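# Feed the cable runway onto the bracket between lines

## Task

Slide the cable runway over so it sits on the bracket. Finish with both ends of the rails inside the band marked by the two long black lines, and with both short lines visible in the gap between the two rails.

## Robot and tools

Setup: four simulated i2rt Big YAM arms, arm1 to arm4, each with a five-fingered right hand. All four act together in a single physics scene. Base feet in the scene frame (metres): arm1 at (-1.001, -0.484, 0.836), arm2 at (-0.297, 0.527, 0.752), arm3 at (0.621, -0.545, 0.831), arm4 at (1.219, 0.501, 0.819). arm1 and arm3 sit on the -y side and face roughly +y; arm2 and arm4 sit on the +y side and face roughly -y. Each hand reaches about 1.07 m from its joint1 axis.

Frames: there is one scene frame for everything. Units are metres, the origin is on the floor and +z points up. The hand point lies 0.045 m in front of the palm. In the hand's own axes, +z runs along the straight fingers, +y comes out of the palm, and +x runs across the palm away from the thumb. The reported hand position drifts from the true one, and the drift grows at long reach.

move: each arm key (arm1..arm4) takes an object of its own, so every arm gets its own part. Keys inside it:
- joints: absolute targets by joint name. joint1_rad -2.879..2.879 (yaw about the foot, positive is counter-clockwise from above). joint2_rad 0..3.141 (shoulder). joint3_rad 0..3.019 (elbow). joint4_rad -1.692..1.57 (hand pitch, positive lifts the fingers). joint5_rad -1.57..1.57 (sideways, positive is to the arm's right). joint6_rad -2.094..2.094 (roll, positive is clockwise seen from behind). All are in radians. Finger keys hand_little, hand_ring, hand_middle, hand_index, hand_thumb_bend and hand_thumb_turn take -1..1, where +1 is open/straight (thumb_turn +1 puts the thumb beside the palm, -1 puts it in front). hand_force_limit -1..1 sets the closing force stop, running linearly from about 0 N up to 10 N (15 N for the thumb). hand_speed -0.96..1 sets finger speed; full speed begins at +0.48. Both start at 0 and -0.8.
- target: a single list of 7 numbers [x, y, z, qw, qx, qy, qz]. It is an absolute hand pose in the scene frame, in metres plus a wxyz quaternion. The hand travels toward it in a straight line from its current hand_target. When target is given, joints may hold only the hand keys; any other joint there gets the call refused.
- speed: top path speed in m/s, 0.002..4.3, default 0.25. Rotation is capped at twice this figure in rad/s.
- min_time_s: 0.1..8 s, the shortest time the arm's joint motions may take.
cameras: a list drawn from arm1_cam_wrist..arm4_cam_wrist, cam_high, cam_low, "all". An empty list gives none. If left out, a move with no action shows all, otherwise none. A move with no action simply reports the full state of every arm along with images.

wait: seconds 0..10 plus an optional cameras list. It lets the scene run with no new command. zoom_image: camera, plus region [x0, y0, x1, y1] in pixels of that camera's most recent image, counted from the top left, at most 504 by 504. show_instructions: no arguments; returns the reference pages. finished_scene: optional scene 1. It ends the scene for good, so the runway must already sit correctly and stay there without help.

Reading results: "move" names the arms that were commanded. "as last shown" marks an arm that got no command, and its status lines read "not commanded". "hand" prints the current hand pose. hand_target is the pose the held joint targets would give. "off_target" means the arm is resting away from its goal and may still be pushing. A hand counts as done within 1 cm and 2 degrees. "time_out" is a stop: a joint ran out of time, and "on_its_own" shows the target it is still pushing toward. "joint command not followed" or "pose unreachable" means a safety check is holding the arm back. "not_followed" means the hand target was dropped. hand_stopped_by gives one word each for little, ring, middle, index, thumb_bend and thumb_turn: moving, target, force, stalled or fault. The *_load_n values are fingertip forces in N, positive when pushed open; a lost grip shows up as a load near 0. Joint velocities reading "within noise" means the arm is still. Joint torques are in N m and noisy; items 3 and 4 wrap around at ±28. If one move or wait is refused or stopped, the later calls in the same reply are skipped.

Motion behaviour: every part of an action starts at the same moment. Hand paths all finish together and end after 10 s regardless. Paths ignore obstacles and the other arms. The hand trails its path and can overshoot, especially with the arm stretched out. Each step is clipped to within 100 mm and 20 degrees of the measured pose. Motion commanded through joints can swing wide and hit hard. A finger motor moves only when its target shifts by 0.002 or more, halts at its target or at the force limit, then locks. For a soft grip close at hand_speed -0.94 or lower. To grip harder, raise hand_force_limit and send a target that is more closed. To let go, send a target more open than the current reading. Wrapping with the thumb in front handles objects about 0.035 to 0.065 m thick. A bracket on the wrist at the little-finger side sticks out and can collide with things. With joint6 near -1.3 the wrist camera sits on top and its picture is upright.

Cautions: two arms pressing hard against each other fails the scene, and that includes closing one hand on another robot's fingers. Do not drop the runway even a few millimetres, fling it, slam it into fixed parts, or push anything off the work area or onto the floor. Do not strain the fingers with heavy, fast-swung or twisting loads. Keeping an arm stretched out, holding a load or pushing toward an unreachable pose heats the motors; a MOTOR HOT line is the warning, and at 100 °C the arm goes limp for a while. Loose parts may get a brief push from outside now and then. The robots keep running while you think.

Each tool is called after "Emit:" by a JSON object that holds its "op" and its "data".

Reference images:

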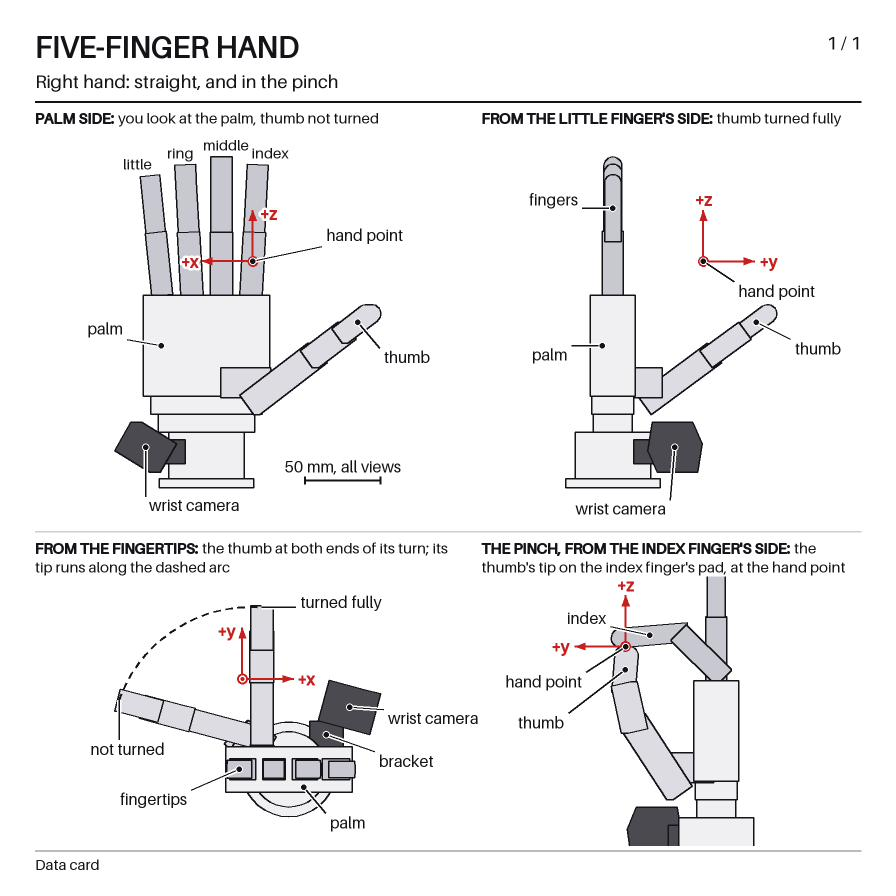

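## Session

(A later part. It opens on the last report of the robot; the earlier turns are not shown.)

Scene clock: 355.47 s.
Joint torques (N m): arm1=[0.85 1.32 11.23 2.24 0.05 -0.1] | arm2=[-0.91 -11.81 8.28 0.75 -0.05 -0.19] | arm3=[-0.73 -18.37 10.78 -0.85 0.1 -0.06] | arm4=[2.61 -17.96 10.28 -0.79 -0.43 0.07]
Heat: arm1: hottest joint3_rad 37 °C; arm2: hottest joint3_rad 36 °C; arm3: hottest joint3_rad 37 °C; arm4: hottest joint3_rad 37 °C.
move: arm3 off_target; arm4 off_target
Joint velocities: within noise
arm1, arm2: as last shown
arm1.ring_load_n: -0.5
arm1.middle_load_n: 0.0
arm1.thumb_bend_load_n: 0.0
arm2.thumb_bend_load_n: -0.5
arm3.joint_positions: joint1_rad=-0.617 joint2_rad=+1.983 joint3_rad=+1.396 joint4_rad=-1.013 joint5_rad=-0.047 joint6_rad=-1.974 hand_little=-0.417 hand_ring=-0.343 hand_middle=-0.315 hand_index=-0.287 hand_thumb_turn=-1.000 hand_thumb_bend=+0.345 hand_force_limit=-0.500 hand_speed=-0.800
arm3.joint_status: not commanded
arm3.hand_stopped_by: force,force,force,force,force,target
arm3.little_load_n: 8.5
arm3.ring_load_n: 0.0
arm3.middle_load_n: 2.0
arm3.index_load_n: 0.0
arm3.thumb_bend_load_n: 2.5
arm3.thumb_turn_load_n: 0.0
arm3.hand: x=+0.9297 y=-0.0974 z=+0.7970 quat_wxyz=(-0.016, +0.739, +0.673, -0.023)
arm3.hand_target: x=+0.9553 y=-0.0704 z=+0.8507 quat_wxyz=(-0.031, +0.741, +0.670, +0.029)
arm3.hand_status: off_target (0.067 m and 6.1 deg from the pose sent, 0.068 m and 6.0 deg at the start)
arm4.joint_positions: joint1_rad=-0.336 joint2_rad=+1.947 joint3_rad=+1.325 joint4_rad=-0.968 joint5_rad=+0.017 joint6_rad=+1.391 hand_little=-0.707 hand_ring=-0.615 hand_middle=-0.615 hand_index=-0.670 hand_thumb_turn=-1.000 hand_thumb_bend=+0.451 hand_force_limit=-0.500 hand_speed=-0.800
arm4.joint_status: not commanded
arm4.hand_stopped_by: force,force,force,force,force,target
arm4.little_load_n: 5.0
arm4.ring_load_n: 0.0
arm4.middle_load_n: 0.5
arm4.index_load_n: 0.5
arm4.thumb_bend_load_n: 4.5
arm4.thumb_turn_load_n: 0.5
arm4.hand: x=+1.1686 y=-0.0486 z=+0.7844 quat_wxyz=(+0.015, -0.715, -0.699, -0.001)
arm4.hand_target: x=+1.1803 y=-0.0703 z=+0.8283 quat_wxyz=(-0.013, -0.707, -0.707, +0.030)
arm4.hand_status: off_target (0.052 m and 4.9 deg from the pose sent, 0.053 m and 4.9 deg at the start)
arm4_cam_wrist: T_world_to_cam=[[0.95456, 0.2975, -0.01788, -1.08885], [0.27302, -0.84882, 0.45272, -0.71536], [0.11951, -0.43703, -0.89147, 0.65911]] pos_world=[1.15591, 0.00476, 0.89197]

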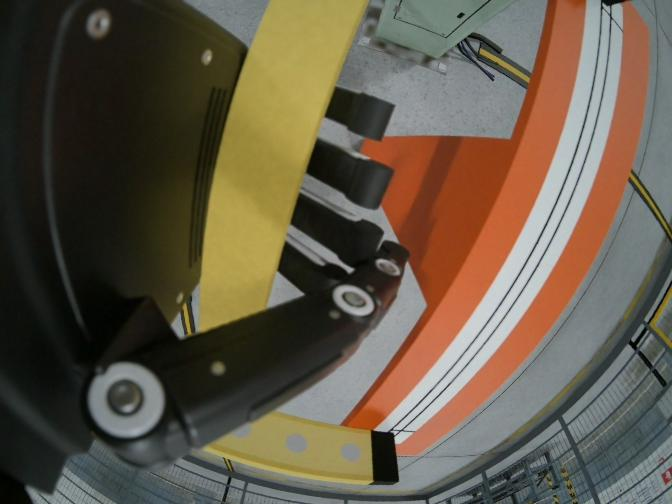

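Emit:
{"op": "move", "data": {"arm3": {"target": [0.951, -0.067, 0.835, -0.0315, 0.7409, 0.6703, 0.0285], "speed": 0.5}, "arm4": {"target": [1.175, -0.072, 0.812, 0.0127, 0.7064, 0.7064, -0.030], "speed": 0.5}, "cameras": ["arm4_cam_wrist", "cam_low"]}}

Emit:
{"op": "zoom_image", "data": {"camera": "arm4_cam_wrist", "region": [380, 370, 500, 480]}}

Emit:
{"op": "zoom_image", "data": {"camera": "arm4_cam_wrist", "region": [552, 0, 672, 120]}}

Emit:
{"op": "zoom_image", "data": {"camera": "cam_low", "region": [340, 150, 440, 220]}}

Emit:
{"op": "zoom_image", "data": {"camera": "cam_low", "region": [430, 120, 530, 190]}}

Scene clock: 358.50 s.
Joint torques (N m): arm1=[0.79 1.61 11.23 2.26 0.04 -0.11] | arm2=[-0.32 -12.34 8.09 0.59 -0.04 -0.14] | arm3=[-0.15 -17.2 9.25 0.27 0.05 0.07] | arm4=[1.9 -16.09 9.42 0.42 -0.42 -0.02]
Heat: arm1: hottest joint3_rad 37 °C; arm2: hottest joint3_rad 36 °C; arm3: hottest joint3_rad 37 °C; arm4: hottest joint3_rad 37 °C.
move: arm3 off_target; arm4 off_target
Joint velocities: within noise
arm1.joint_positions: joint1_rad=-0.179 joint2_rad=+0.616 joint3_rad=+1.343 joint4_rad=-1.162 joint5_rad=+0.207 joint6_rad=-0.998 hand_little=+1.000 hand_ring=+1.000 hand_middle=+1.000 hand_index=+1.000 hand_thumb_turn=+1.000 hand_thumb_bend=+1.000 hand_force_limit=+0.000 hand_speed=-0.800
arm1.joint_status: not commanded
arm1.hand_stopped_by: target,target,target,target,target,target
arm1.little_load_n: 0.0
arm1.ring_load_n: 0.0
arm1.middle_load_n: 0.0
arm1.index_load_n: 0.0
arm1.thumb_bend_load_n: 0.0
arm1.thumb_turn_load_n: 0.0
arm1.hand: x=-0.8576 y=-0.2730 z=+1.3336 quat_wxyz=(-0.370, +0.808, +0.230, +0.397)
arm1.hand_target: x=-0.8580 y=-0.2742 z=+1.3434 quat_wxyz=(-0.378, +0.803, +0.227, +0.402)
arm1.hand_status: not commanded
arm2.joint_positions: joint1_rad=-0.370 joint2_rad=+1.531 joint3_rad=+0.998 joint4_rad=-1.039 joint5_rad=-0.002 joint6_rad=-0.467 hand_little=-1.000 hand_ring=-1.000 hand_middle=-1.000 hand_index=-1.000 hand_thumb_turn=+1.000 hand_thumb_bend=+1.000 hand_force_limit=+0.000 hand_speed=+0.000
arm2.joint_status: not commanded
arm2.hand_stopped_by: target,target,target,target,target,target
arm2.little_load_n: 0.0
arm2.ring_load_n: -0.5
arm2.middle_load_n: 0.0
arm2.index_load_n: 0.0
arm2.thumb_bend_load_n: 0.0
arm2.thumb_turn_load_n: 0.0
arm2.hand: x=-0.4458 y=+0.2263 z=+0.8002 quat_wxyz=(-0.001, +0.003, -1.000, -0.002)
arm2.hand_target: x=-0.4500 y=+0.2299 z=+0.8001 quat_wxyz=(+0.000, +0.000, -1.000, +0.000)
arm2.hand_status: not commanded
arm3.joint_positions: joint1_rad=-0.617 joint2_rad=+1.984 joint3_rad=+1.396 joint4_rad=-1.004 joint5_rad=-0.047 joint6_rad=-1.974 hand_little=-0.417 hand_ring=-0.343 hand_middle=-0.315 hand_index=-0.287 hand_thumb_turn=-1.000 hand_thumb_bend=+0.345 hand_force_limit=-0.500 hand_speed=-0.800
arm3.joint_status: not commanded
arm3.hand_stopped_by: force,force,force,force,force,target
arm3.little_load_n: 7.0
arm3.ring_load_n: 0.0
arm3.middle_load_n: 1.5
arm3.index_load_n: 0.0
arm3.thumb_bend_load_n: 2.0
arm3.thumb_turn_load_n: 0.0
arm3.hand: x=+0.9307 y=-0.0957 z=+0.7963 quat_wxyz=(-0.017, +0.739, +0.673, -0.019)
arm3.hand_target: x=+0.9499 y=-0.0692 z=+0.8360 quat_wxyz=(-0.031, +0.741, +0.670, +0.029)
arm3.hand_status: off_target (0.052 m and 5.8 deg from the pose sent, 0.053 m and 6.2 deg at the start)
arm4.joint_positions: joint1_rad=-0.336 joint2_rad=+1.947 joint3_rad=+1.325 joint4_rad=-0.960 joint5_rad=+0.017 joint6_rad=+1.391 hand_little=-0.707 hand_ring=-0.615 hand_middle=-0.615 hand_index=-0.670 hand_thumb_turn=-1.000 hand_thumb_bend=+0.451 hand_force_limit=-0.500 hand_speed=-0.800
arm4.joint_status: not commanded
arm4.hand_stopped_by: force,force,force,force,force,target
arm4.little_load_n: 4.5
arm4.ring_load_n: 0.0
arm4.middle_load_n: 0.0
arm4.index_load_n: 0.0
arm4.thumb_bend_load_n: 4.5
arm4.thumb_turn_load_n: 0.0
arm4.hand: x=+1.1681 y=-0.0510 z=+0.7848 quat_wxyz=(+0.012, -0.715, -0.699, +0.002)
arm4.hand_target: x=+1.1752 y=-0.0710 z=+0.8123 quat_wxyz=(-0.013, -0.707, -0.707, +0.030)
arm4.hand_status: off_target (0.035 m and 4.4 deg from the pose sent, 0.037 m and 4.9 deg at the start)
arm4_cam_wrist: T_world_to_cam=[[0.95451, 0.29736, -0.02228, -1.08415], [0.27389, -0.84474, 0.45978, -0.7238], [0.1179, -0.44497, -0.88775, 0.65698]] pos_world=[1.15561, 0.0033, 0.89188]

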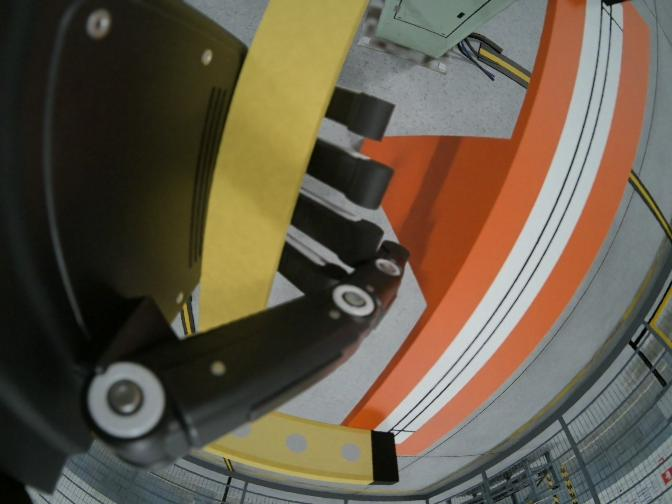

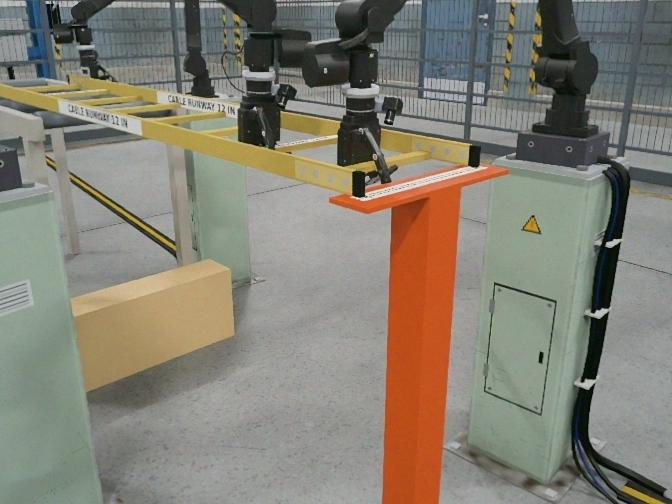

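Scaled by 4.200 from the camera's image (finer frame: 960x720).

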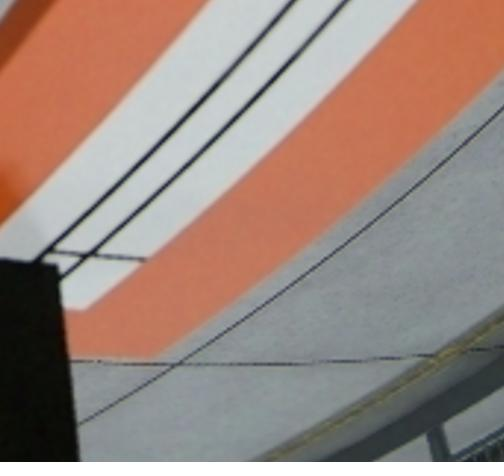

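Scaled by 4.200 from the camera's image (finer frame: 960x720).

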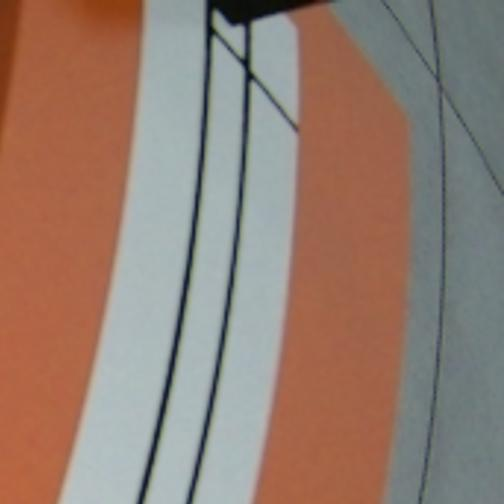

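Scaled by 5.040 from the camera's image (finer frame: 960x720).

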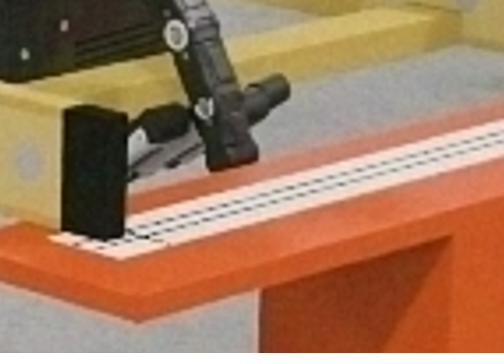

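Scaled by 5.040 from the camera's image (finer frame: 960x720).

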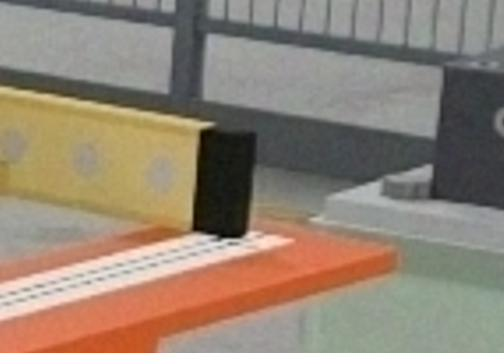

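Emit:
{"op": "move", "data": {"arm3": {"target": [0.951, -0.067, 0.815, -0.0315, 0.7409, 0.6703, 0.0285], "speed": 0.3}, "arm4": {"target": [1.175, -0.072, 0.790, 0.0127, 0.7064, 0.7064, -0.030], "speed": 0.3}, "cameras": ["arm4_cam_wrist", "arm3_cam_wrist"]}}

Emit:
{"op": "zoom_image", "data": {"camera": "arm4_cam_wrist", "region": [380, 370, 500, 480]}}

Emit:
{"op": "zoom_image", "data": {"camera": "arm4_cam_wrist", "region": [552, 0, 672, 120]}}

Scene clock: 364.77 s.
Joint torques (N m): arm1=[0.85 1.85 11.25 2.32 0.05 -0.11] | arm2=[-0.38 -11.99 8.17 0.62 0.03 -0.2] | arm3=[-0.15 -15.62 8.42 1.46 0.08 0.07] | arm4=[1.73 -13.68 8.29 0.44 -0.23 -0.01]
Heat: arm1: hottest joint3_rad 37 °C; arm2: hottest joint3_rad 36 °C; arm3: hottest joint3_rad 36 °C; arm4: hottest joint3_rad 37 °C.
move: arm3 off_target; arm4 off_target
Joint velocities: within noise
arm1, arm2: as last shown
arm2.ring_load_n: 0.0
arm3.joint_positions: joint1_rad=-0.617 joint2_rad=+1.987 joint3_rad=+1.396 joint4_rad=-0.986 joint5_rad=-0.047 joint6_rad=-1.974 hand_little=-0.417 hand_ring=-0.343 hand_middle=-0.315 hand_index=-0.287 hand_thumb_turn=-1.000 hand_thumb_bend=+0.345 hand_force_limit=-0.500 hand_speed=-0.800
arm3.joint_status: not commanded
arm3.hand_stopped_by: force,force,force,force,force,target
arm3.little_load_n: 1.5
arm3.ring_load_n: 0.0
arm3.middle_load_n: 1.5
arm3.index_load_n: 0.0
arm3.thumb_bend_load_n: 2.0
arm3.thumb_turn_load_n: 0.0
arm3.hand: x=+0.9328 y=-0.0918 z=+0.7945 quat_wxyz=(-0.020, +0.739, +0.674, -0.012)
arm3.hand_target: x=+0.9504 y=-0.0683 z=+0.8162 quat_wxyz=(-0.031, +0.741, +0.670, +0.029)
arm3.hand_status: off_target (0.037 m and 4.9 deg from the pose sent, 0.040 m and 5.8 deg at the start)
arm4.joint_positions: joint1_rad=-0.334 joint2_rad=+1.947 joint3_rad=+1.323 joint4_rad=-0.909 joint5_rad=+0.012 joint6_rad=+1.391 hand_little=-0.708 hand_ring=-0.615 hand_middle=-0.615 hand_index=-0.670 hand_thumb_turn=-1.000 hand_thumb_bend=+0.451 hand_force_limit=-0.500 hand_speed=-0.800
arm4.joint_status: not commanded
arm4.hand_stopped_by: force,force,force,force,force,target
arm4.little_load_n: 0.5
arm4.ring_load_n: 0.0
arm4.middle_load_n: 0.0
arm4.index_load_n: 0.0
arm4.thumb_bend_load_n: 4.0
arm4.thumb_turn_load_n: 0.0
arm4.hand: x=+1.1680 y=-0.0639 z=+0.7856 quat_wxyz=(-0.004, -0.714, -0.700, +0.021)
arm4.hand_target: x=+1.1751 y=-0.0719 z=+0.7902 quat_wxyz=(-0.013, -0.707, -0.707, +0.030)
arm4.hand_status: off_target (0.012 m and 1.8 deg from the pose sent, 0.023 m and 4.4 deg at the start)
pictures: arm3_cam_wrist, arm4_cam_wrist
arm3_cam_wrist: T_world_to_cam=[[0.99205, 0.12582, -0.00004, -0.91173], [0.10999, -0.86712, 0.48581, -0.56488], [0.06109, -0.48195, -0.87407, 0.70905]] pos_world=[0.9233, -0.03338, 0.89414]
arm4_cam_wrist: T_world_to_cam=[[0.95345, 0.29866, -0.04167, -1.06363], [0.27878, -0.8203, 0.49938, -0.77028], [0.11497, -0.48775, -0.86538, 0.63514]] pos_world=[1.15583, -0.0044, 0.88998]

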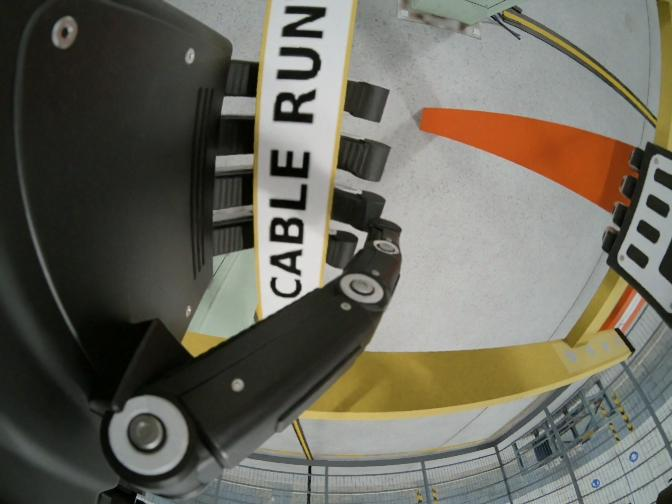

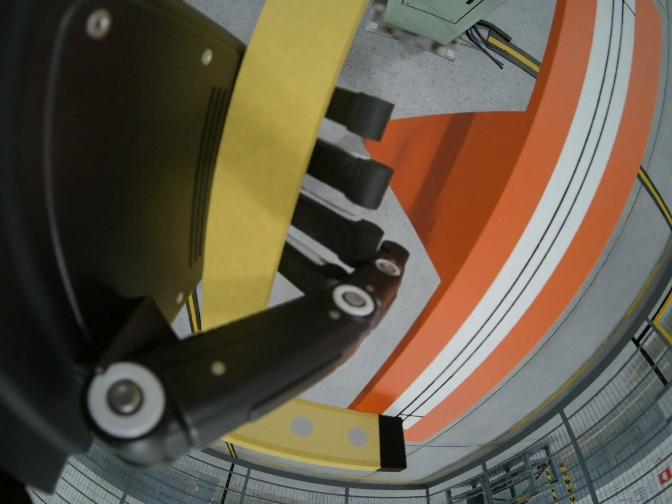

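Scaled by 4.200 from the camera's image (finer frame: 960x720).

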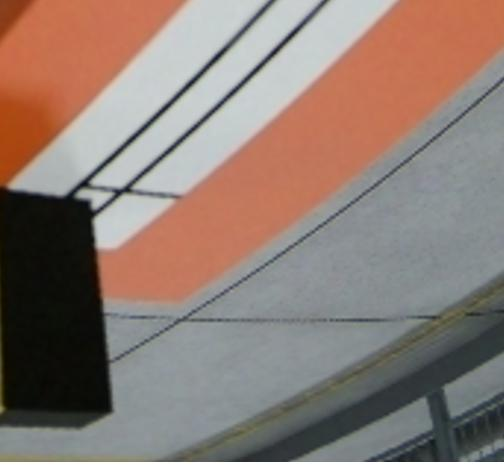

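Scaled by 4.200 from the camera's image (finer frame: 960x720).

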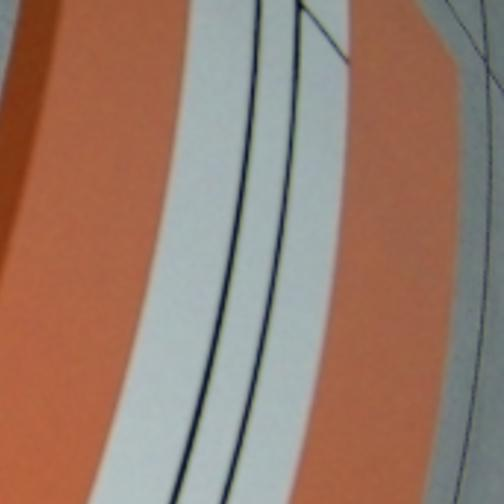

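Emit:
{"op": "move", "data": {"arm3": {"joints": {"hand_thumb_bend": 1.0}}, "arm4": {"joints": {"hand_thumb_bend": 1.0}}, "cameras": ["arm4_cam_wrist"]}}

Emit:
{"op": "move", "data": {"arm3": {"joints": {"hand_thumb_turn": 1.0}}, "arm4": {"joints": {"hand_thumb_turn": 1.0}}, "cameras": ["arm4_cam_wrist", "arm3_cam_wrist", "cam_low"]}}

Scene clock: 368.87 s.
Joint torques (N m): arm1=[0.38 1.67 11.26 2.22 0.05 -0.1] | arm2=[-0.62 -12.45 8.08 0.51 0.02 -0.21] | arm3=[-0.03 -15.27 8.29 1.43 0.04 0.04] | arm4=[1.67 -13.74 8.31 0.47 -0.23 -0.01]
Heat: arm1: hottest joint3_rad 37 °C; arm2: hottest joint3_rad 36 °C; arm3: hottest joint3_rad 36 °C; arm4: hottest joint3_rad 37 °C.
move: arm3 done; arm4 done
Joint velocities: within noise
arm1, arm2: as last shown
arm1.ring_load_n: -0.5
arm1.middle_load_n: -0.5
arm3.joint_positions: joint1_rad=-0.617 joint2_rad=+1.987 joint3_rad=+1.396 joint4_rad=-0.986 joint5_rad=-0.047 joint6_rad=-1.974 hand_little=-0.417 hand_ring=-0.343 hand_middle=-0.315 hand_index=-0.287 hand_thumb_turn=-1.000 hand_thumb_bend=+1.000 hand_force_limit=-0.500 hand_speed=-0.800
arm3.joint_status: all done
arm3.hand_stopped_by: force,force,force,force,target,target
arm3.little_load_n: 2.0
arm3.ring_load_n: 0.0
arm3.middle_load_n: 0.0
arm3.index_load_n: 0.0
arm3.thumb_bend_load_n: -0.5
arm3.thumb_turn_load_n: 0.0
arm3.hand: x=+0.9328 y=-0.0918 z=+0.7945 quat_wxyz=(-0.020, +0.739, +0.674, -0.012)
arm3.hand_target: x=+0.9504 y=-0.0683 z=+0.8162 quat_wxyz=(-0.031, +0.741, +0.670, +0.029)
arm3.hand_status: not commanded
arm4.joint_positions: joint1_rad=-0.334 joint2_rad=+1.947 joint3_rad=+1.323 joint4_rad=-0.909 joint5_rad=+0.012 joint6_rad=+1.391 hand_little=-0.708 hand_ring=-0.615 hand_middle=-0.615 hand_index=-0.670 hand_thumb_turn=-1.000 hand_thumb_bend=+1.000 hand_force_limit=-0.500 hand_speed=-0.800
arm4.joint_status: all done
arm4.hand_stopped_by: force,force,force,force,target,target
arm4.little_load_n: 0.5
arm4.ring_load_n: 0.0
arm4.middle_load_n: 0.0
arm4.index_load_n: 0.5
arm4.thumb_bend_load_n: 0.0
arm4.thumb_turn_load_n: 0.0
arm4.hand: x=+1.1680 y=-0.0639 z=+0.7856 quat_wxyz=(-0.004, -0.714, -0.700, +0.021)
arm4.hand_target: x=+1.1751 y=-0.0719 z=+0.7902 quat_wxyz=(-0.013, -0.707, -0.707, +0.030)
arm4.hand_status: not commanded
arm4_cam_wrist: T_world_to_cam=[[0.95345, 0.29866, -0.04167, -1.06363], [0.27878, -0.8203, 0.49938, -0.77028], [0.11497, -0.48775, -0.86538, 0.63514]] pos_world=[1.15583, -0.0044, 0.88998]

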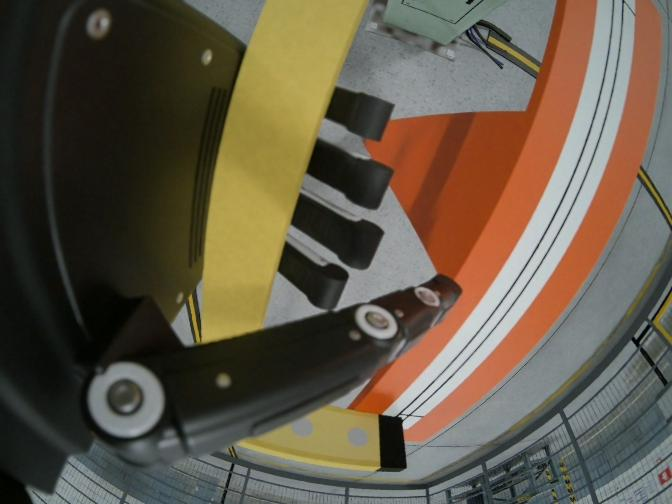

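Scene clock: 374.67 s.
Joint torques (N m): arm1=[0.91 1.61 11.21 2.36 0.05 -0.1] | arm2=[0.38 -12.69 8.16 0.46 -0.06 -0.19] | arm3=[0.03 -16.32 8.02 -0.39 0 1.58] | arm4=[1.67 -13.68 8.35 0.47 -0.23 0]
Heat: arm1: hottest joint3_rad 37 °C; arm2: hottest joint3_rad 36 °C; arm3: hottest joint3_rad 36 °C; arm4: hottest joint3_rad 36 °C.
move: arm3 off_target; arm4 done
Joint velocities: within noise
arm1, arm2: as last shown
arm1.ring_load_n: 0.0
arm3.joint_positions: joint1_rad=-0.613 joint2_rad=+1.997 joint3_rad=+1.402 joint4_rad=-0.944 joint5_rad=-0.045 joint6_rad=-2.108 hand_little=-0.417 hand_ring=-0.343 hand_middle=-0.315 hand_index=-0.287 hand_thumb_turn=+0.957 hand_thumb_bend=+0.999 hand_force_limit=-0.500 hand_speed=-0.800
arm3.joint_status: hand_thumb_turn off_target (ended at +0.957, target +1.000)
arm3.hand_stopped_by: force,force,force,force,target,stalled
arm3.little_load_n: 3.0
arm3.ring_load_n: 0.0
arm3.middle_load_n: 0.0
arm3.index_load_n: 0.0
arm3.thumb_bend_load_n: -3.0
arm3.thumb_turn_load_n: -21.5
arm3.hand: x=+0.9413 y=-0.0707 z=+0.7919 quat_wxyz=(-0.025, +0.690, +0.724, +0.008)
arm3.hand_target: x=+0.9502 y=-0.0681 z=+0.8163 quat_wxyz=(-0.032, +0.741, +0.670, +0.028)
arm3.hand_status: not commanded
arm4.joint_positions: joint1_rad=-0.334 joint2_rad=+1.947 joint3_rad=+1.323 joint4_rad=-0.909 joint5_rad=+0.012 joint6_rad=+1.389 hand_little=-0.708 hand_ring=-0.615 hand_middle=-0.615 hand_index=-0.670 hand_thumb_turn=+0.999 hand_thumb_bend=+1.000 hand_force_limit=-0.500 hand_speed=-0.800
arm4.joint_status: all done
arm4.hand_stopped_by: force,force,force,force,target,target
arm4.little_load_n: 0.5
arm4.ring_load_n: 0.0
arm4.middle_load_n: 0.0
arm4.index_load_n: 0.5
arm4.thumb_bend_load_n: 0.0
arm4.thumb_turn_load_n: -4.0
arm4.hand: x=+1.1680 y=-0.0638 z=+0.7856 quat_wxyz=(-0.004, -0.713, -0.700, +0.021)
arm4.hand_target: x=+1.1751 y=-0.0718 z=+0.7902 quat_wxyz=(-0.013, -0.707, -0.707, +0.030)
arm4.hand_status: not commanded
pictures: arm3_cam_wrist, arm4_cam_wrist, cam_low
arm3_cam_wrist: T_world_to_cam=[[0.96468, 0.2616, 0.03107, -0.91214], [0.21919, -0.86248, 0.45616, -0.6252], [0.14613, -0.43324, -0.88935, 0.65179]] pos_world=[0.92171, -0.01823, 0.89321]
arm4_cam_wrist: T_world_to_cam=[[0.9531, 0.29977, -0.04176, -1.06317], [0.27978, -0.81996, 0.49939, -0.77135], [0.11546, -0.48765, -0.86537, 0.63461]] pos_world=[1.15583, -0.0043, 0.88998]

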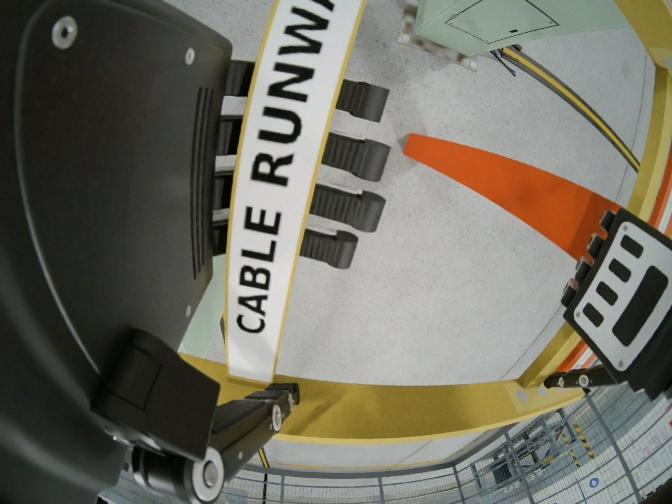

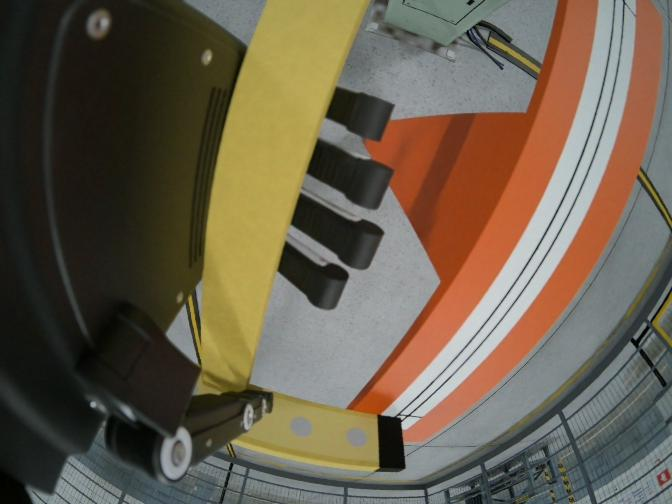

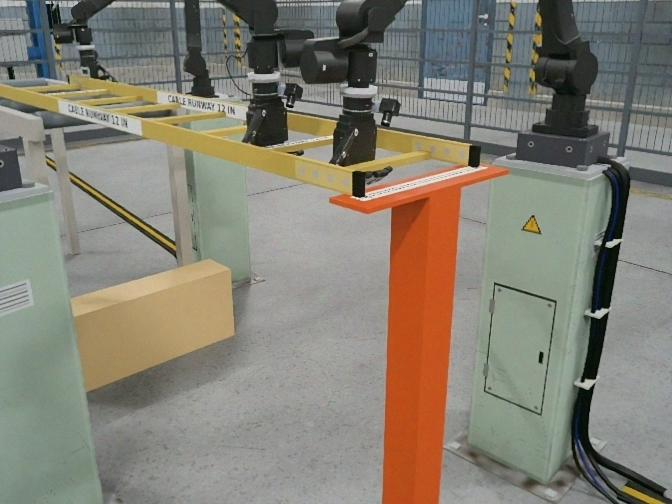

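Emit:
{"op": "move", "data": {"arm3": {"joints": {"hand_thumb_turn": -0.3}}, "arm4": {"joints": {"hand_thumb_turn": 0.3}}, "cameras": ["arm4_cam_wrist", "arm3_cam_wrist"]}}

Emit:
{"op": "zoom_image", "data": {"camera": "arm4_cam_wrist", "region": [380, 370, 500, 480]}}

Emit:
{"op": "zoom_image", "data": {"camera": "arm4_cam_wrist", "region": [552, 0, 672, 120]}}

Scene clock: 379.23 s.
Joint torques (N m): arm1=[0.91 1.79 11.28 2.24 0.05 -0.11] | arm2=[0.21 -12.57 8.21 0.57 -0.03 -0.21] | arm3=[-0.03 -16.56 7.97 -0.23 0.27 0.23] | arm4=[1.73 -13.74 8.35 0.47 -0.24 0.01]
Heat: arm1: hottest joint3_rad 37 °C; arm2: hottest joint3_rad 36 °C; arm3: hottest joint3_rad 35 °C; arm4: hottest joint3_rad 36 °C.
move: arm3 done; arm4 done
Joint velocities: within noise
arm1, arm2: as last shown
arm1.ring_load_n: -0.5
arm1.middle_load_n: 0.0
arm3.joint_positions: joint1_rad=-0.613 joint2_rad=+1.997 joint3_rad=+1.402 joint4_rad=-0.950 joint5_rad=-0.052 joint6_rad=-1.989 hand_little=-0.418 hand_ring=-0.343 hand_middle=-0.315 hand_index=-0.287 hand_thumb_turn=-0.300 hand_thumb_bend=+1.000 hand_force_limit=-0.500 hand_speed=-0.800
arm3.joint_status: all done
arm3.hand_stopped_by: force,force,force,force,target,target
arm3.little_load_n: 1.0
arm3.ring_load_n: 0.0
arm3.middle_load_n: 0.0
arm3.index_load_n: 0.0
arm3.thumb_bend_load_n: 0.0
arm3.thumb_turn_load_n: 0.0
arm3.hand: x=+0.9355 y=-0.0787 z=+0.7911 quat_wxyz=(-0.028, +0.731, +0.681, +0.003)
arm3.hand_target: x=+0.9502 y=-0.0684 z=+0.8162 quat_wxyz=(-0.031, +0.741, +0.670, +0.028)
arm3.hand_status: not commanded
arm4.joint_positions: joint1_rad=-0.334 joint2_rad=+1.947 joint3_rad=+1.323 joint4_rad=-0.909 joint5_rad=+0.012 joint6_rad=+1.389 hand_little=-0.708 hand_ring=-0.615 hand_middle=-0.615 hand_index=-0.670 hand_thumb_turn=+0.300 hand_thumb_bend=+1.000 hand_force_limit=-0.500 hand_speed=-0.800
arm4.joint_status: all done
arm4.hand_stopped_by: force,force,force,force,target,target
arm4.little_load_n: 0.5
arm4.ring_load_n: 0.0
arm4.middle_load_n: 0.0
arm4.index_load_n: 0.0
arm4.thumb_bend_load_n: 0.0
arm4.thumb_turn_load_n: 0.0
arm4.hand: x=+1.1680 y=-0.0638 z=+0.7856 quat_wxyz=(-0.004, -0.713, -0.700, +0.021)
arm4.hand_target: x=+1.1751 y=-0.0718 z=+0.7902 quat_wxyz=(-0.013, -0.707, -0.707, +0.030)
arm4.hand_status: not commanded
pictures: arm3_cam_wrist, arm4_cam_wrist
arm3_cam_wrist: T_world_to_cam=[[0.98916, 0.14601, 0.01538, -0.92388], [0.12277, -0.88005, 0.45873, -0.54369], [0.08052, -0.45187, -0.88844, 0.70765]] pos_world=[0.92364, -0.02381, 0.89232]
arm4_cam_wrist: T_world_to_cam=[[0.9531, 0.29977, -0.04176, -1.06317], [0.27978, -0.81996, 0.49939, -0.77135], [0.11546, -0.48765, -0.86537, 0.63461]] pos_world=[1.15583, -0.0043, 0.88998]

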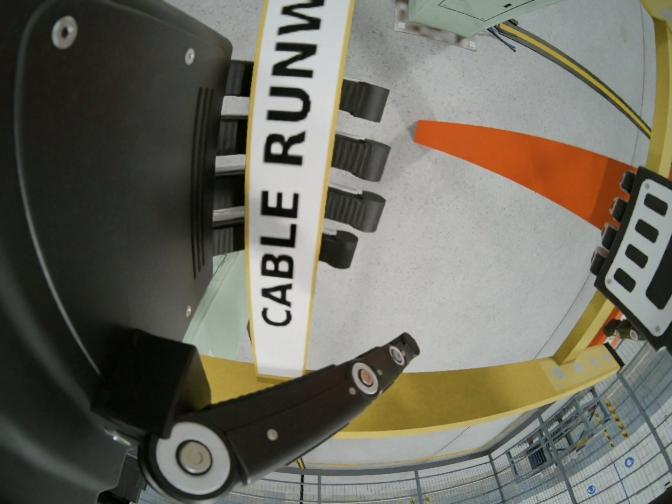

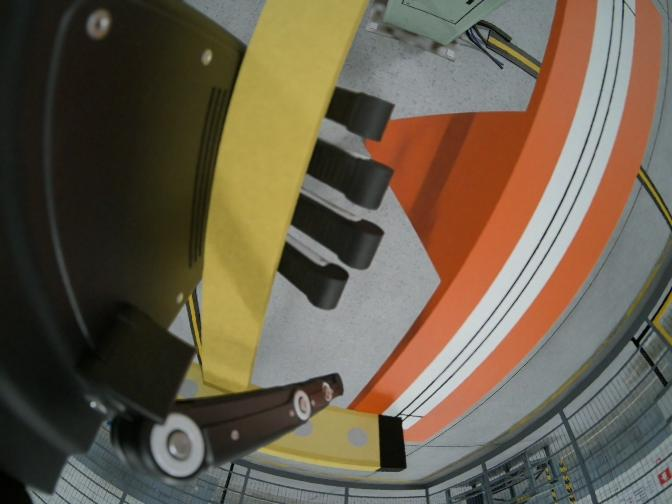

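Scaled by 4.200 from the camera's image (finer frame: 960x720).

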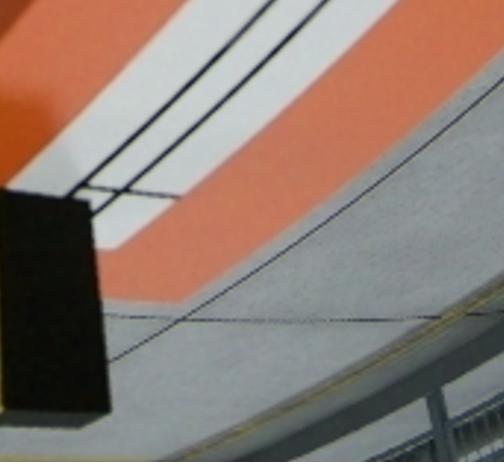

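Scaled by 4.200 from the camera's image (finer frame: 960x720).

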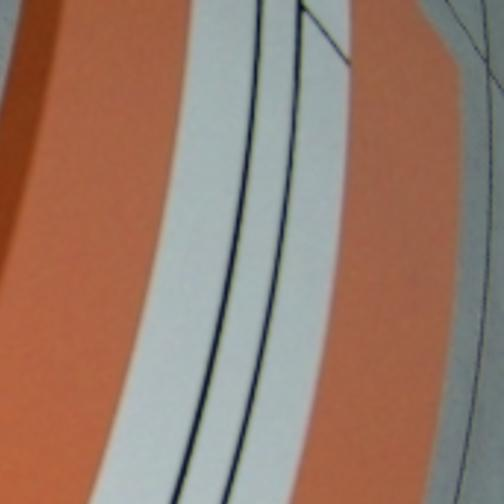

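Emit:
{"op": "move", "data": {"arm3": {"joints": {"hand_little": 1.0, "hand_ring": 1.0, "hand_middle": 1.0, "hand_index": 1.0, "hand_speed": -0.6}}, "arm4": {"joints": {"hand_little": 1.0, "hand_ring": 1.0, "hand_middle": 1.0, "hand_index": 1.0, "hand_speed": -0.6}}, "cameras": ["arm4_cam_wrist", "arm3_cam_wrist", "cam_low"]}}

Emit:
{"op": "zoom_image", "data": {"camera": "arm4_cam_wrist", "region": [380, 370, 500, 480]}}

Scene clock: 383.57 s.
Joint torques (N m): arm1=[0.97 1.49 11.25 2.3 0.04 -0.11] | arm2=[-0.62 -12.28 8.28 0.79 -0.06 -0.22] | arm3=[-0.56 -16.15 7.95 -0.2 0 0.14] | arm4=[1.73 -13.68 8.34 0.44 -0.21 0]
Heat: arm1: hottest joint3_rad 37 °C; arm2: hottest joint3_rad 36 °C; arm3: hottest joint3_rad 35 °C; arm4: hottest joint3_rad 36 °C.
move: arm3 done; arm4 done
Joint velocities: within noise
arm1, arm2: as last shown
arm1.ring_load_n: 0.0
arm3.joint_positions: joint1_rad=-0.613 joint2_rad=+1.993 joint3_rad=+1.402 joint4_rad=-0.950 joint5_rad=-0.046 joint6_rad=-1.982 hand_little=+1.000 hand_ring=+1.000 hand_middle=+1.000 hand_index=+1.000 hand_thumb_turn=-0.300 hand_thumb_bend=+1.000 hand_force_limit=-0.500 hand_speed=-0.600
arm3.joint_status: all done
arm3.hand_stopped_by: target,target,target,target,target,target
arm3.little_load_n: 0.0
arm3.ring_load_n: 0.0
arm3.middle_load_n: 0.0
arm3.index_load_n: 0.0
arm3.thumb_bend_load_n: -0.5
arm3.thumb_turn_load_n: 0.0
arm3.hand: x=+0.9366 y=-0.0794 z=+0.7931 quat_wxyz=(-0.025, +0.734, +0.679, +0.005)
arm3.hand_target: x=+0.9502 y=-0.0684 z=+0.8161 quat_wxyz=(-0.031, +0.741, +0.670, +0.028)
arm3.hand_status: not commanded
arm4.joint_positions: joint1_rad=-0.334 joint2_rad=+1.947 joint3_rad=+1.323 joint4_rad=-0.908 joint5_rad=+0.012 joint6_rad=+1.389 hand_little=+1.000 hand_ring=+1.000 hand_middle=+1.000 hand_index=+1.000 hand_thumb_turn=+0.300 hand_thumb_bend=+1.000 hand_force_limit=-0.500 hand_speed=-0.600
arm4.joint_status: all done
arm4.hand_stopped_by: target,target,target,target,target,target
arm4.little_load_n: 0.0
arm4.ring_load_n: 0.0
arm4.middle_load_n: 0.0
arm4.index_load_n: 0.0
arm4.thumb_bend_load_n: -0.5
arm4.thumb_turn_load_n: 0.0
arm4.hand: x=+1.1680 y=-0.0640 z=+0.7856 quat_wxyz=(-0.004, -0.713, -0.700, +0.022)
arm4.hand_target: x=+1.1751 y=-0.0718 z=+0.7902 quat_wxyz=(-0.013, -0.707, -0.707, +0.030)
arm4.hand_status: not commanded
pictures: arm3_cam_wrist, arm4_cam_wrist, cam_low
arm3_cam_wrist: T_world_to_cam=[[0.99008, 0.13869, 0.02239, -0.93204], [0.11294, -0.8806, 0.46021, -0.53739], [0.08354, -0.45312, -0.88753, 0.70547]] pos_world=[0.92456, -0.0243, 0.89431]
arm4_cam_wrist: T_world_to_cam=[[0.95311, 0.29968, -0.04205, -1.06287], [0.27976, -0.81962, 0.49996, -0.772], [0.11536, -0.48828, -0.86503, 0.63431]] pos_world=[1.15583, -0.0045, 0.88998]

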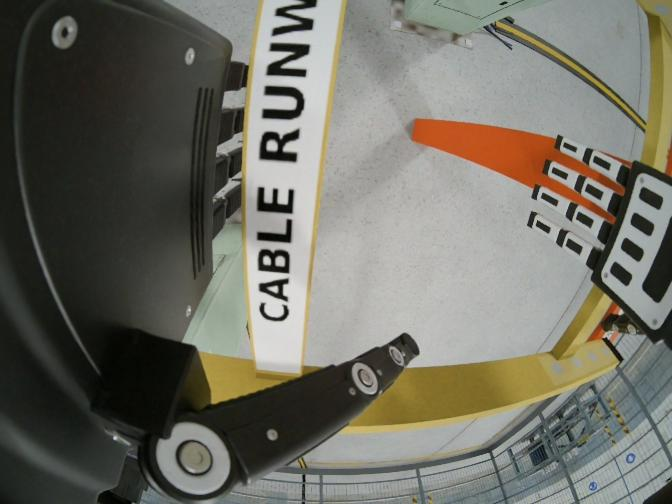

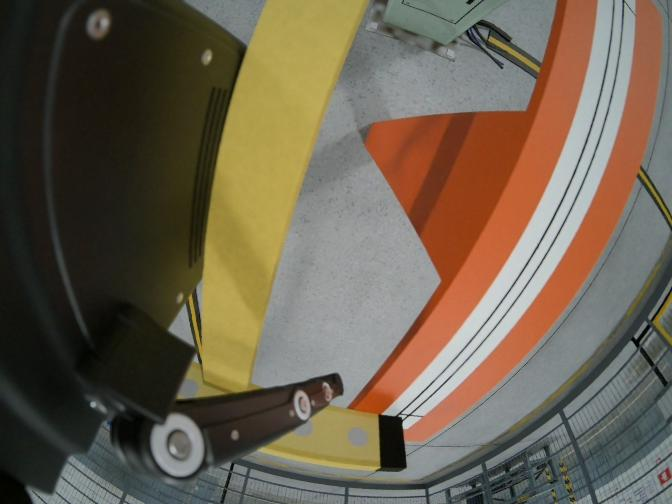

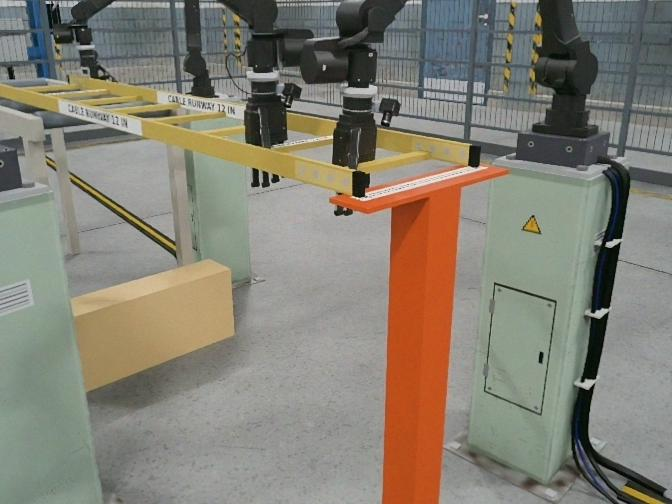

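Scaled by 4.200 from the camera's image (finer frame: 960x720).

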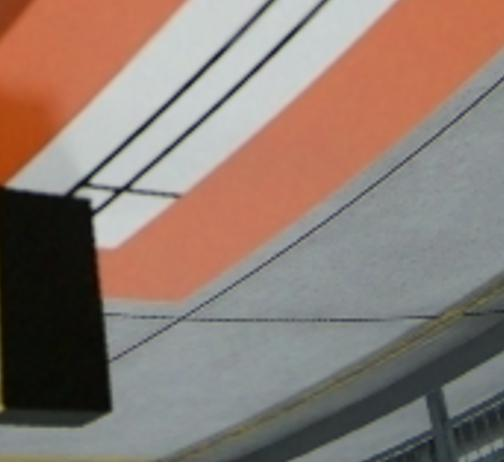

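Emit:
{"op": "move", "data": {"cameras": ["cam_low","arm4_cam_wrist","arm3_cam_wrist"]}}

Scene clock: 386.50 s.
Joint torques (N m): arm1=[0.79 1.67 11.25 2.28 0.05 -0.12] | arm2=[-1.2 -12.22 7.98 0.54 0.03 -0.21] | arm3=[-0.32 -15.97 7.94 -0.12 0 0.15] | arm4=[1.67 -13.74 8.35 0.44 -0.21 0]
Heat: arm1: hottest joint3_rad 37 °C; arm2: hottest joint3_rad 36 °C; arm3: hottest joint3_rad 35 °C; arm4: hottest joint3_rad 36 °C.
Joint velocities: within noise
arm1.joint_positions: joint1_rad=-0.179 joint2_rad=+0.616 joint3_rad=+1.343 joint4_rad=-1.162 joint5_rad=+0.207 joint6_rad=-0.998 hand_little=+1.000 hand_ring=+1.000 hand_middle=+1.000 hand_index=+1.000 hand_thumb_turn=+1.000 hand_thumb_bend=+1.000 hand_force_limit=+0.000 hand_speed=-0.800
arm1.joint_status: not commanded
arm1.hand_stopped_by: target,target,target,target,target,target
arm1.little_load_n: 0.5
arm1.ring_load_n: 0.0
arm1.middle_load_n: 0.0
arm1.index_load_n: 0.0
arm1.thumb_bend_load_n: 0.0
arm1.thumb_turn_load_n: 0.0
arm1.hand: x=-0.8576 y=-0.2730 z=+1.3336 quat_wxyz=(-0.370, +0.808, +0.230, +0.397) (m; scene frame)
arm1.hand_target: x=-0.8580 y=-0.2742 z=+1.3434 quat_wxyz=(-0.378, +0.803, +0.227, +0.402) (m; scene frame)
arm1.hand_status: not commanded
arm2.joint_positions: joint1_rad=-0.370 joint2_rad=+1.531 joint3_rad=+0.998 joint4_rad=-1.039 joint5_rad=-0.002 joint6_rad=-0.467 hand_little=-1.000 hand_ring=-1.000 hand_middle=-1.000 hand_index=-1.000 hand_thumb_turn=+1.000 hand_thumb_bend=+1.000 hand_force_limit=+0.000 hand_speed=+0.000
arm2.joint_status: not commanded
arm2.hand_stopped_by: target,target,target,target,target,target
arm2.little_load_n: 0.0
arm2.ring_load_n: 0.0
arm2.middle_load_n: 0.0
arm2.index_load_n: 0.0
arm2.thumb_bend_load_n: 0.0
arm2.thumb_turn_load_n: 0.0
arm2.hand: x=-0.4458 y=+0.2263 z=+0.8002 quat_wxyz=(-0.001, +0.003, -1.000, -0.002) (m; scene frame)
arm2.hand_target: x=-0.4500 y=+0.2299 z=+0.8001 quat_wxyz=(+0.000, +0.000, -1.000, +0.000) (m; scene frame)
arm2.hand_status: not commanded
arm3.joint_positions: joint1_rad=-0.613 joint2_rad=+1.993 joint3_rad=+1.402 joint4_rad=-0.950 joint5_rad=-0.046 joint6_rad=-1.982 hand_little=+1.000 hand_ring=+1.000 hand_middle=+1.000 hand_index=+1.000 hand_thumb_turn=-0.300 hand_thumb_bend=+1.000 hand_force_limit=-0.500 hand_speed=-0.600
arm3.joint_status: all done
arm3.hand_stopped_by: target,target,target,target,target,target
arm3.little_load_n: 0.0
arm3.ring_load_n: 0.0
arm3.middle_load_n: 0.0
arm3.index_load_n: 0.0
arm3.thumb_bend_load_n: 0.0
arm3.thumb_turn_load_n: 0.0
arm3.hand: x=+0.9366 y=-0.0794 z=+0.7931 quat_wxyz=(-0.025, +0.734, +0.679, +0.005) (m; scene frame)
arm3.hand_target: x=+0.9502 y=-0.0684 z=+0.8161 quat_wxyz=(-0.031, +0.741, +0.670, +0.028) (m; scene frame)
arm3.hand_status: not commanded
arm4.joint_positions: joint1_rad=-0.334 joint2_rad=+1.947 joint3_rad=+1.323 joint4_rad=-0.908 joint5_rad=+0.012 joint6_rad=+1.389 hand_little=+1.000 hand_ring=+1.000 hand_middle=+1.000 hand_index=+1.000 hand_thumb_turn=+0.300 hand_thumb_bend=+1.000 hand_force_limit=-0.500 hand_speed=-0.600
arm4.joint_status: all done
arm4.hand_stopped_by: target,target,target,target,target,target
arm4.little_load_n: 0.0
arm4.ring_load_n: 0.0
arm4.middle_load_n: 0.0
arm4.index_load_n: 0.0
arm4.thumb_bend_load_n: 0.0
arm4.thumb_turn_load_n: 0.0
arm4.hand: x=+1.1680 y=-0.0640 z=+0.7856 quat_wxyz=(-0.004, -0.713, -0.700, +0.022) (m; scene frame)
arm4.hand_target: x=+1.1751 y=-0.0718 z=+0.7902 quat_wxyz=(-0.013, -0.707, -0.707, +0.030) (m; scene frame)
arm4.hand_status: not commanded
pictures: arm3_cam_wrist, arm4_cam_wrist, cam_low
camera_calibration:
arm3_cam_wrist: T_world_to_cam=[[0.99008, 0.13869, 0.02239, -0.93204], [0.11294, -0.8806, 0.46021, -0.53739], [0.08354, -0.45312, -0.88753, 0.70547]] pos_world=[0.92456, -0.0243, 0.89431]
arm4_cam_wrist: T_world_to_cam=[[0.95311, 0.29968, -0.04205, -1.06287], [0.27976, -0.81962, 0.49996, -0.772], [0.11536, -0.48828, -0.86503, 0.63431]] pos_world=[1.15583, -0.0045, 0.88998]

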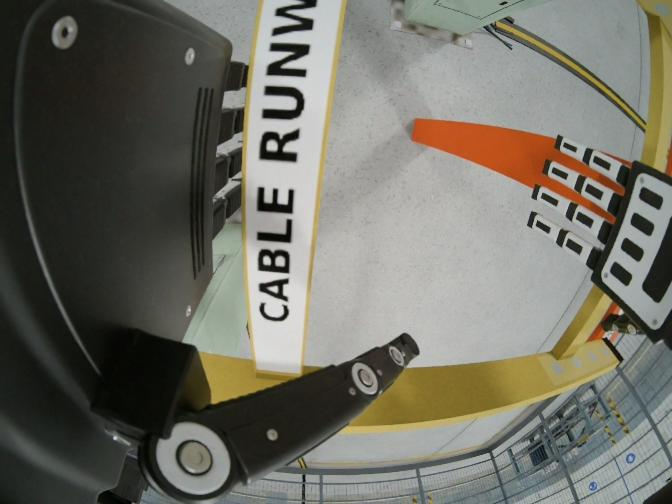

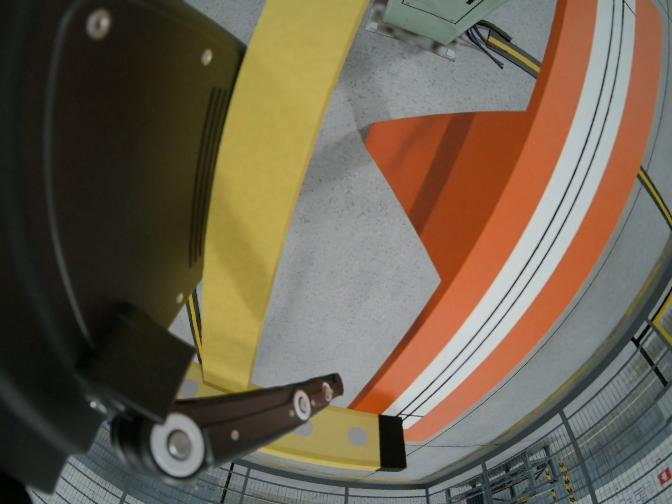

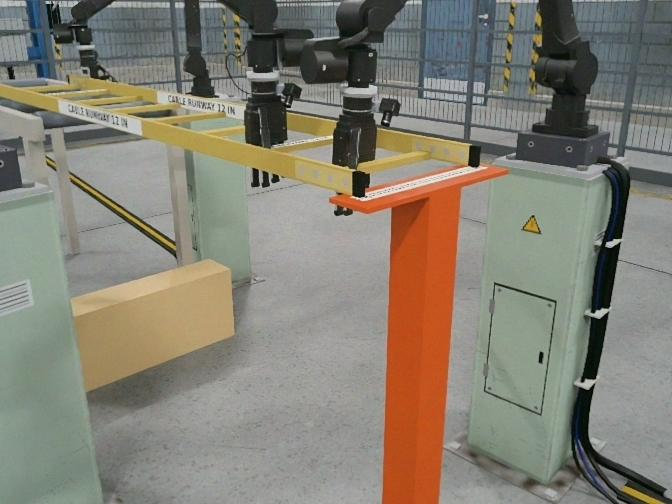

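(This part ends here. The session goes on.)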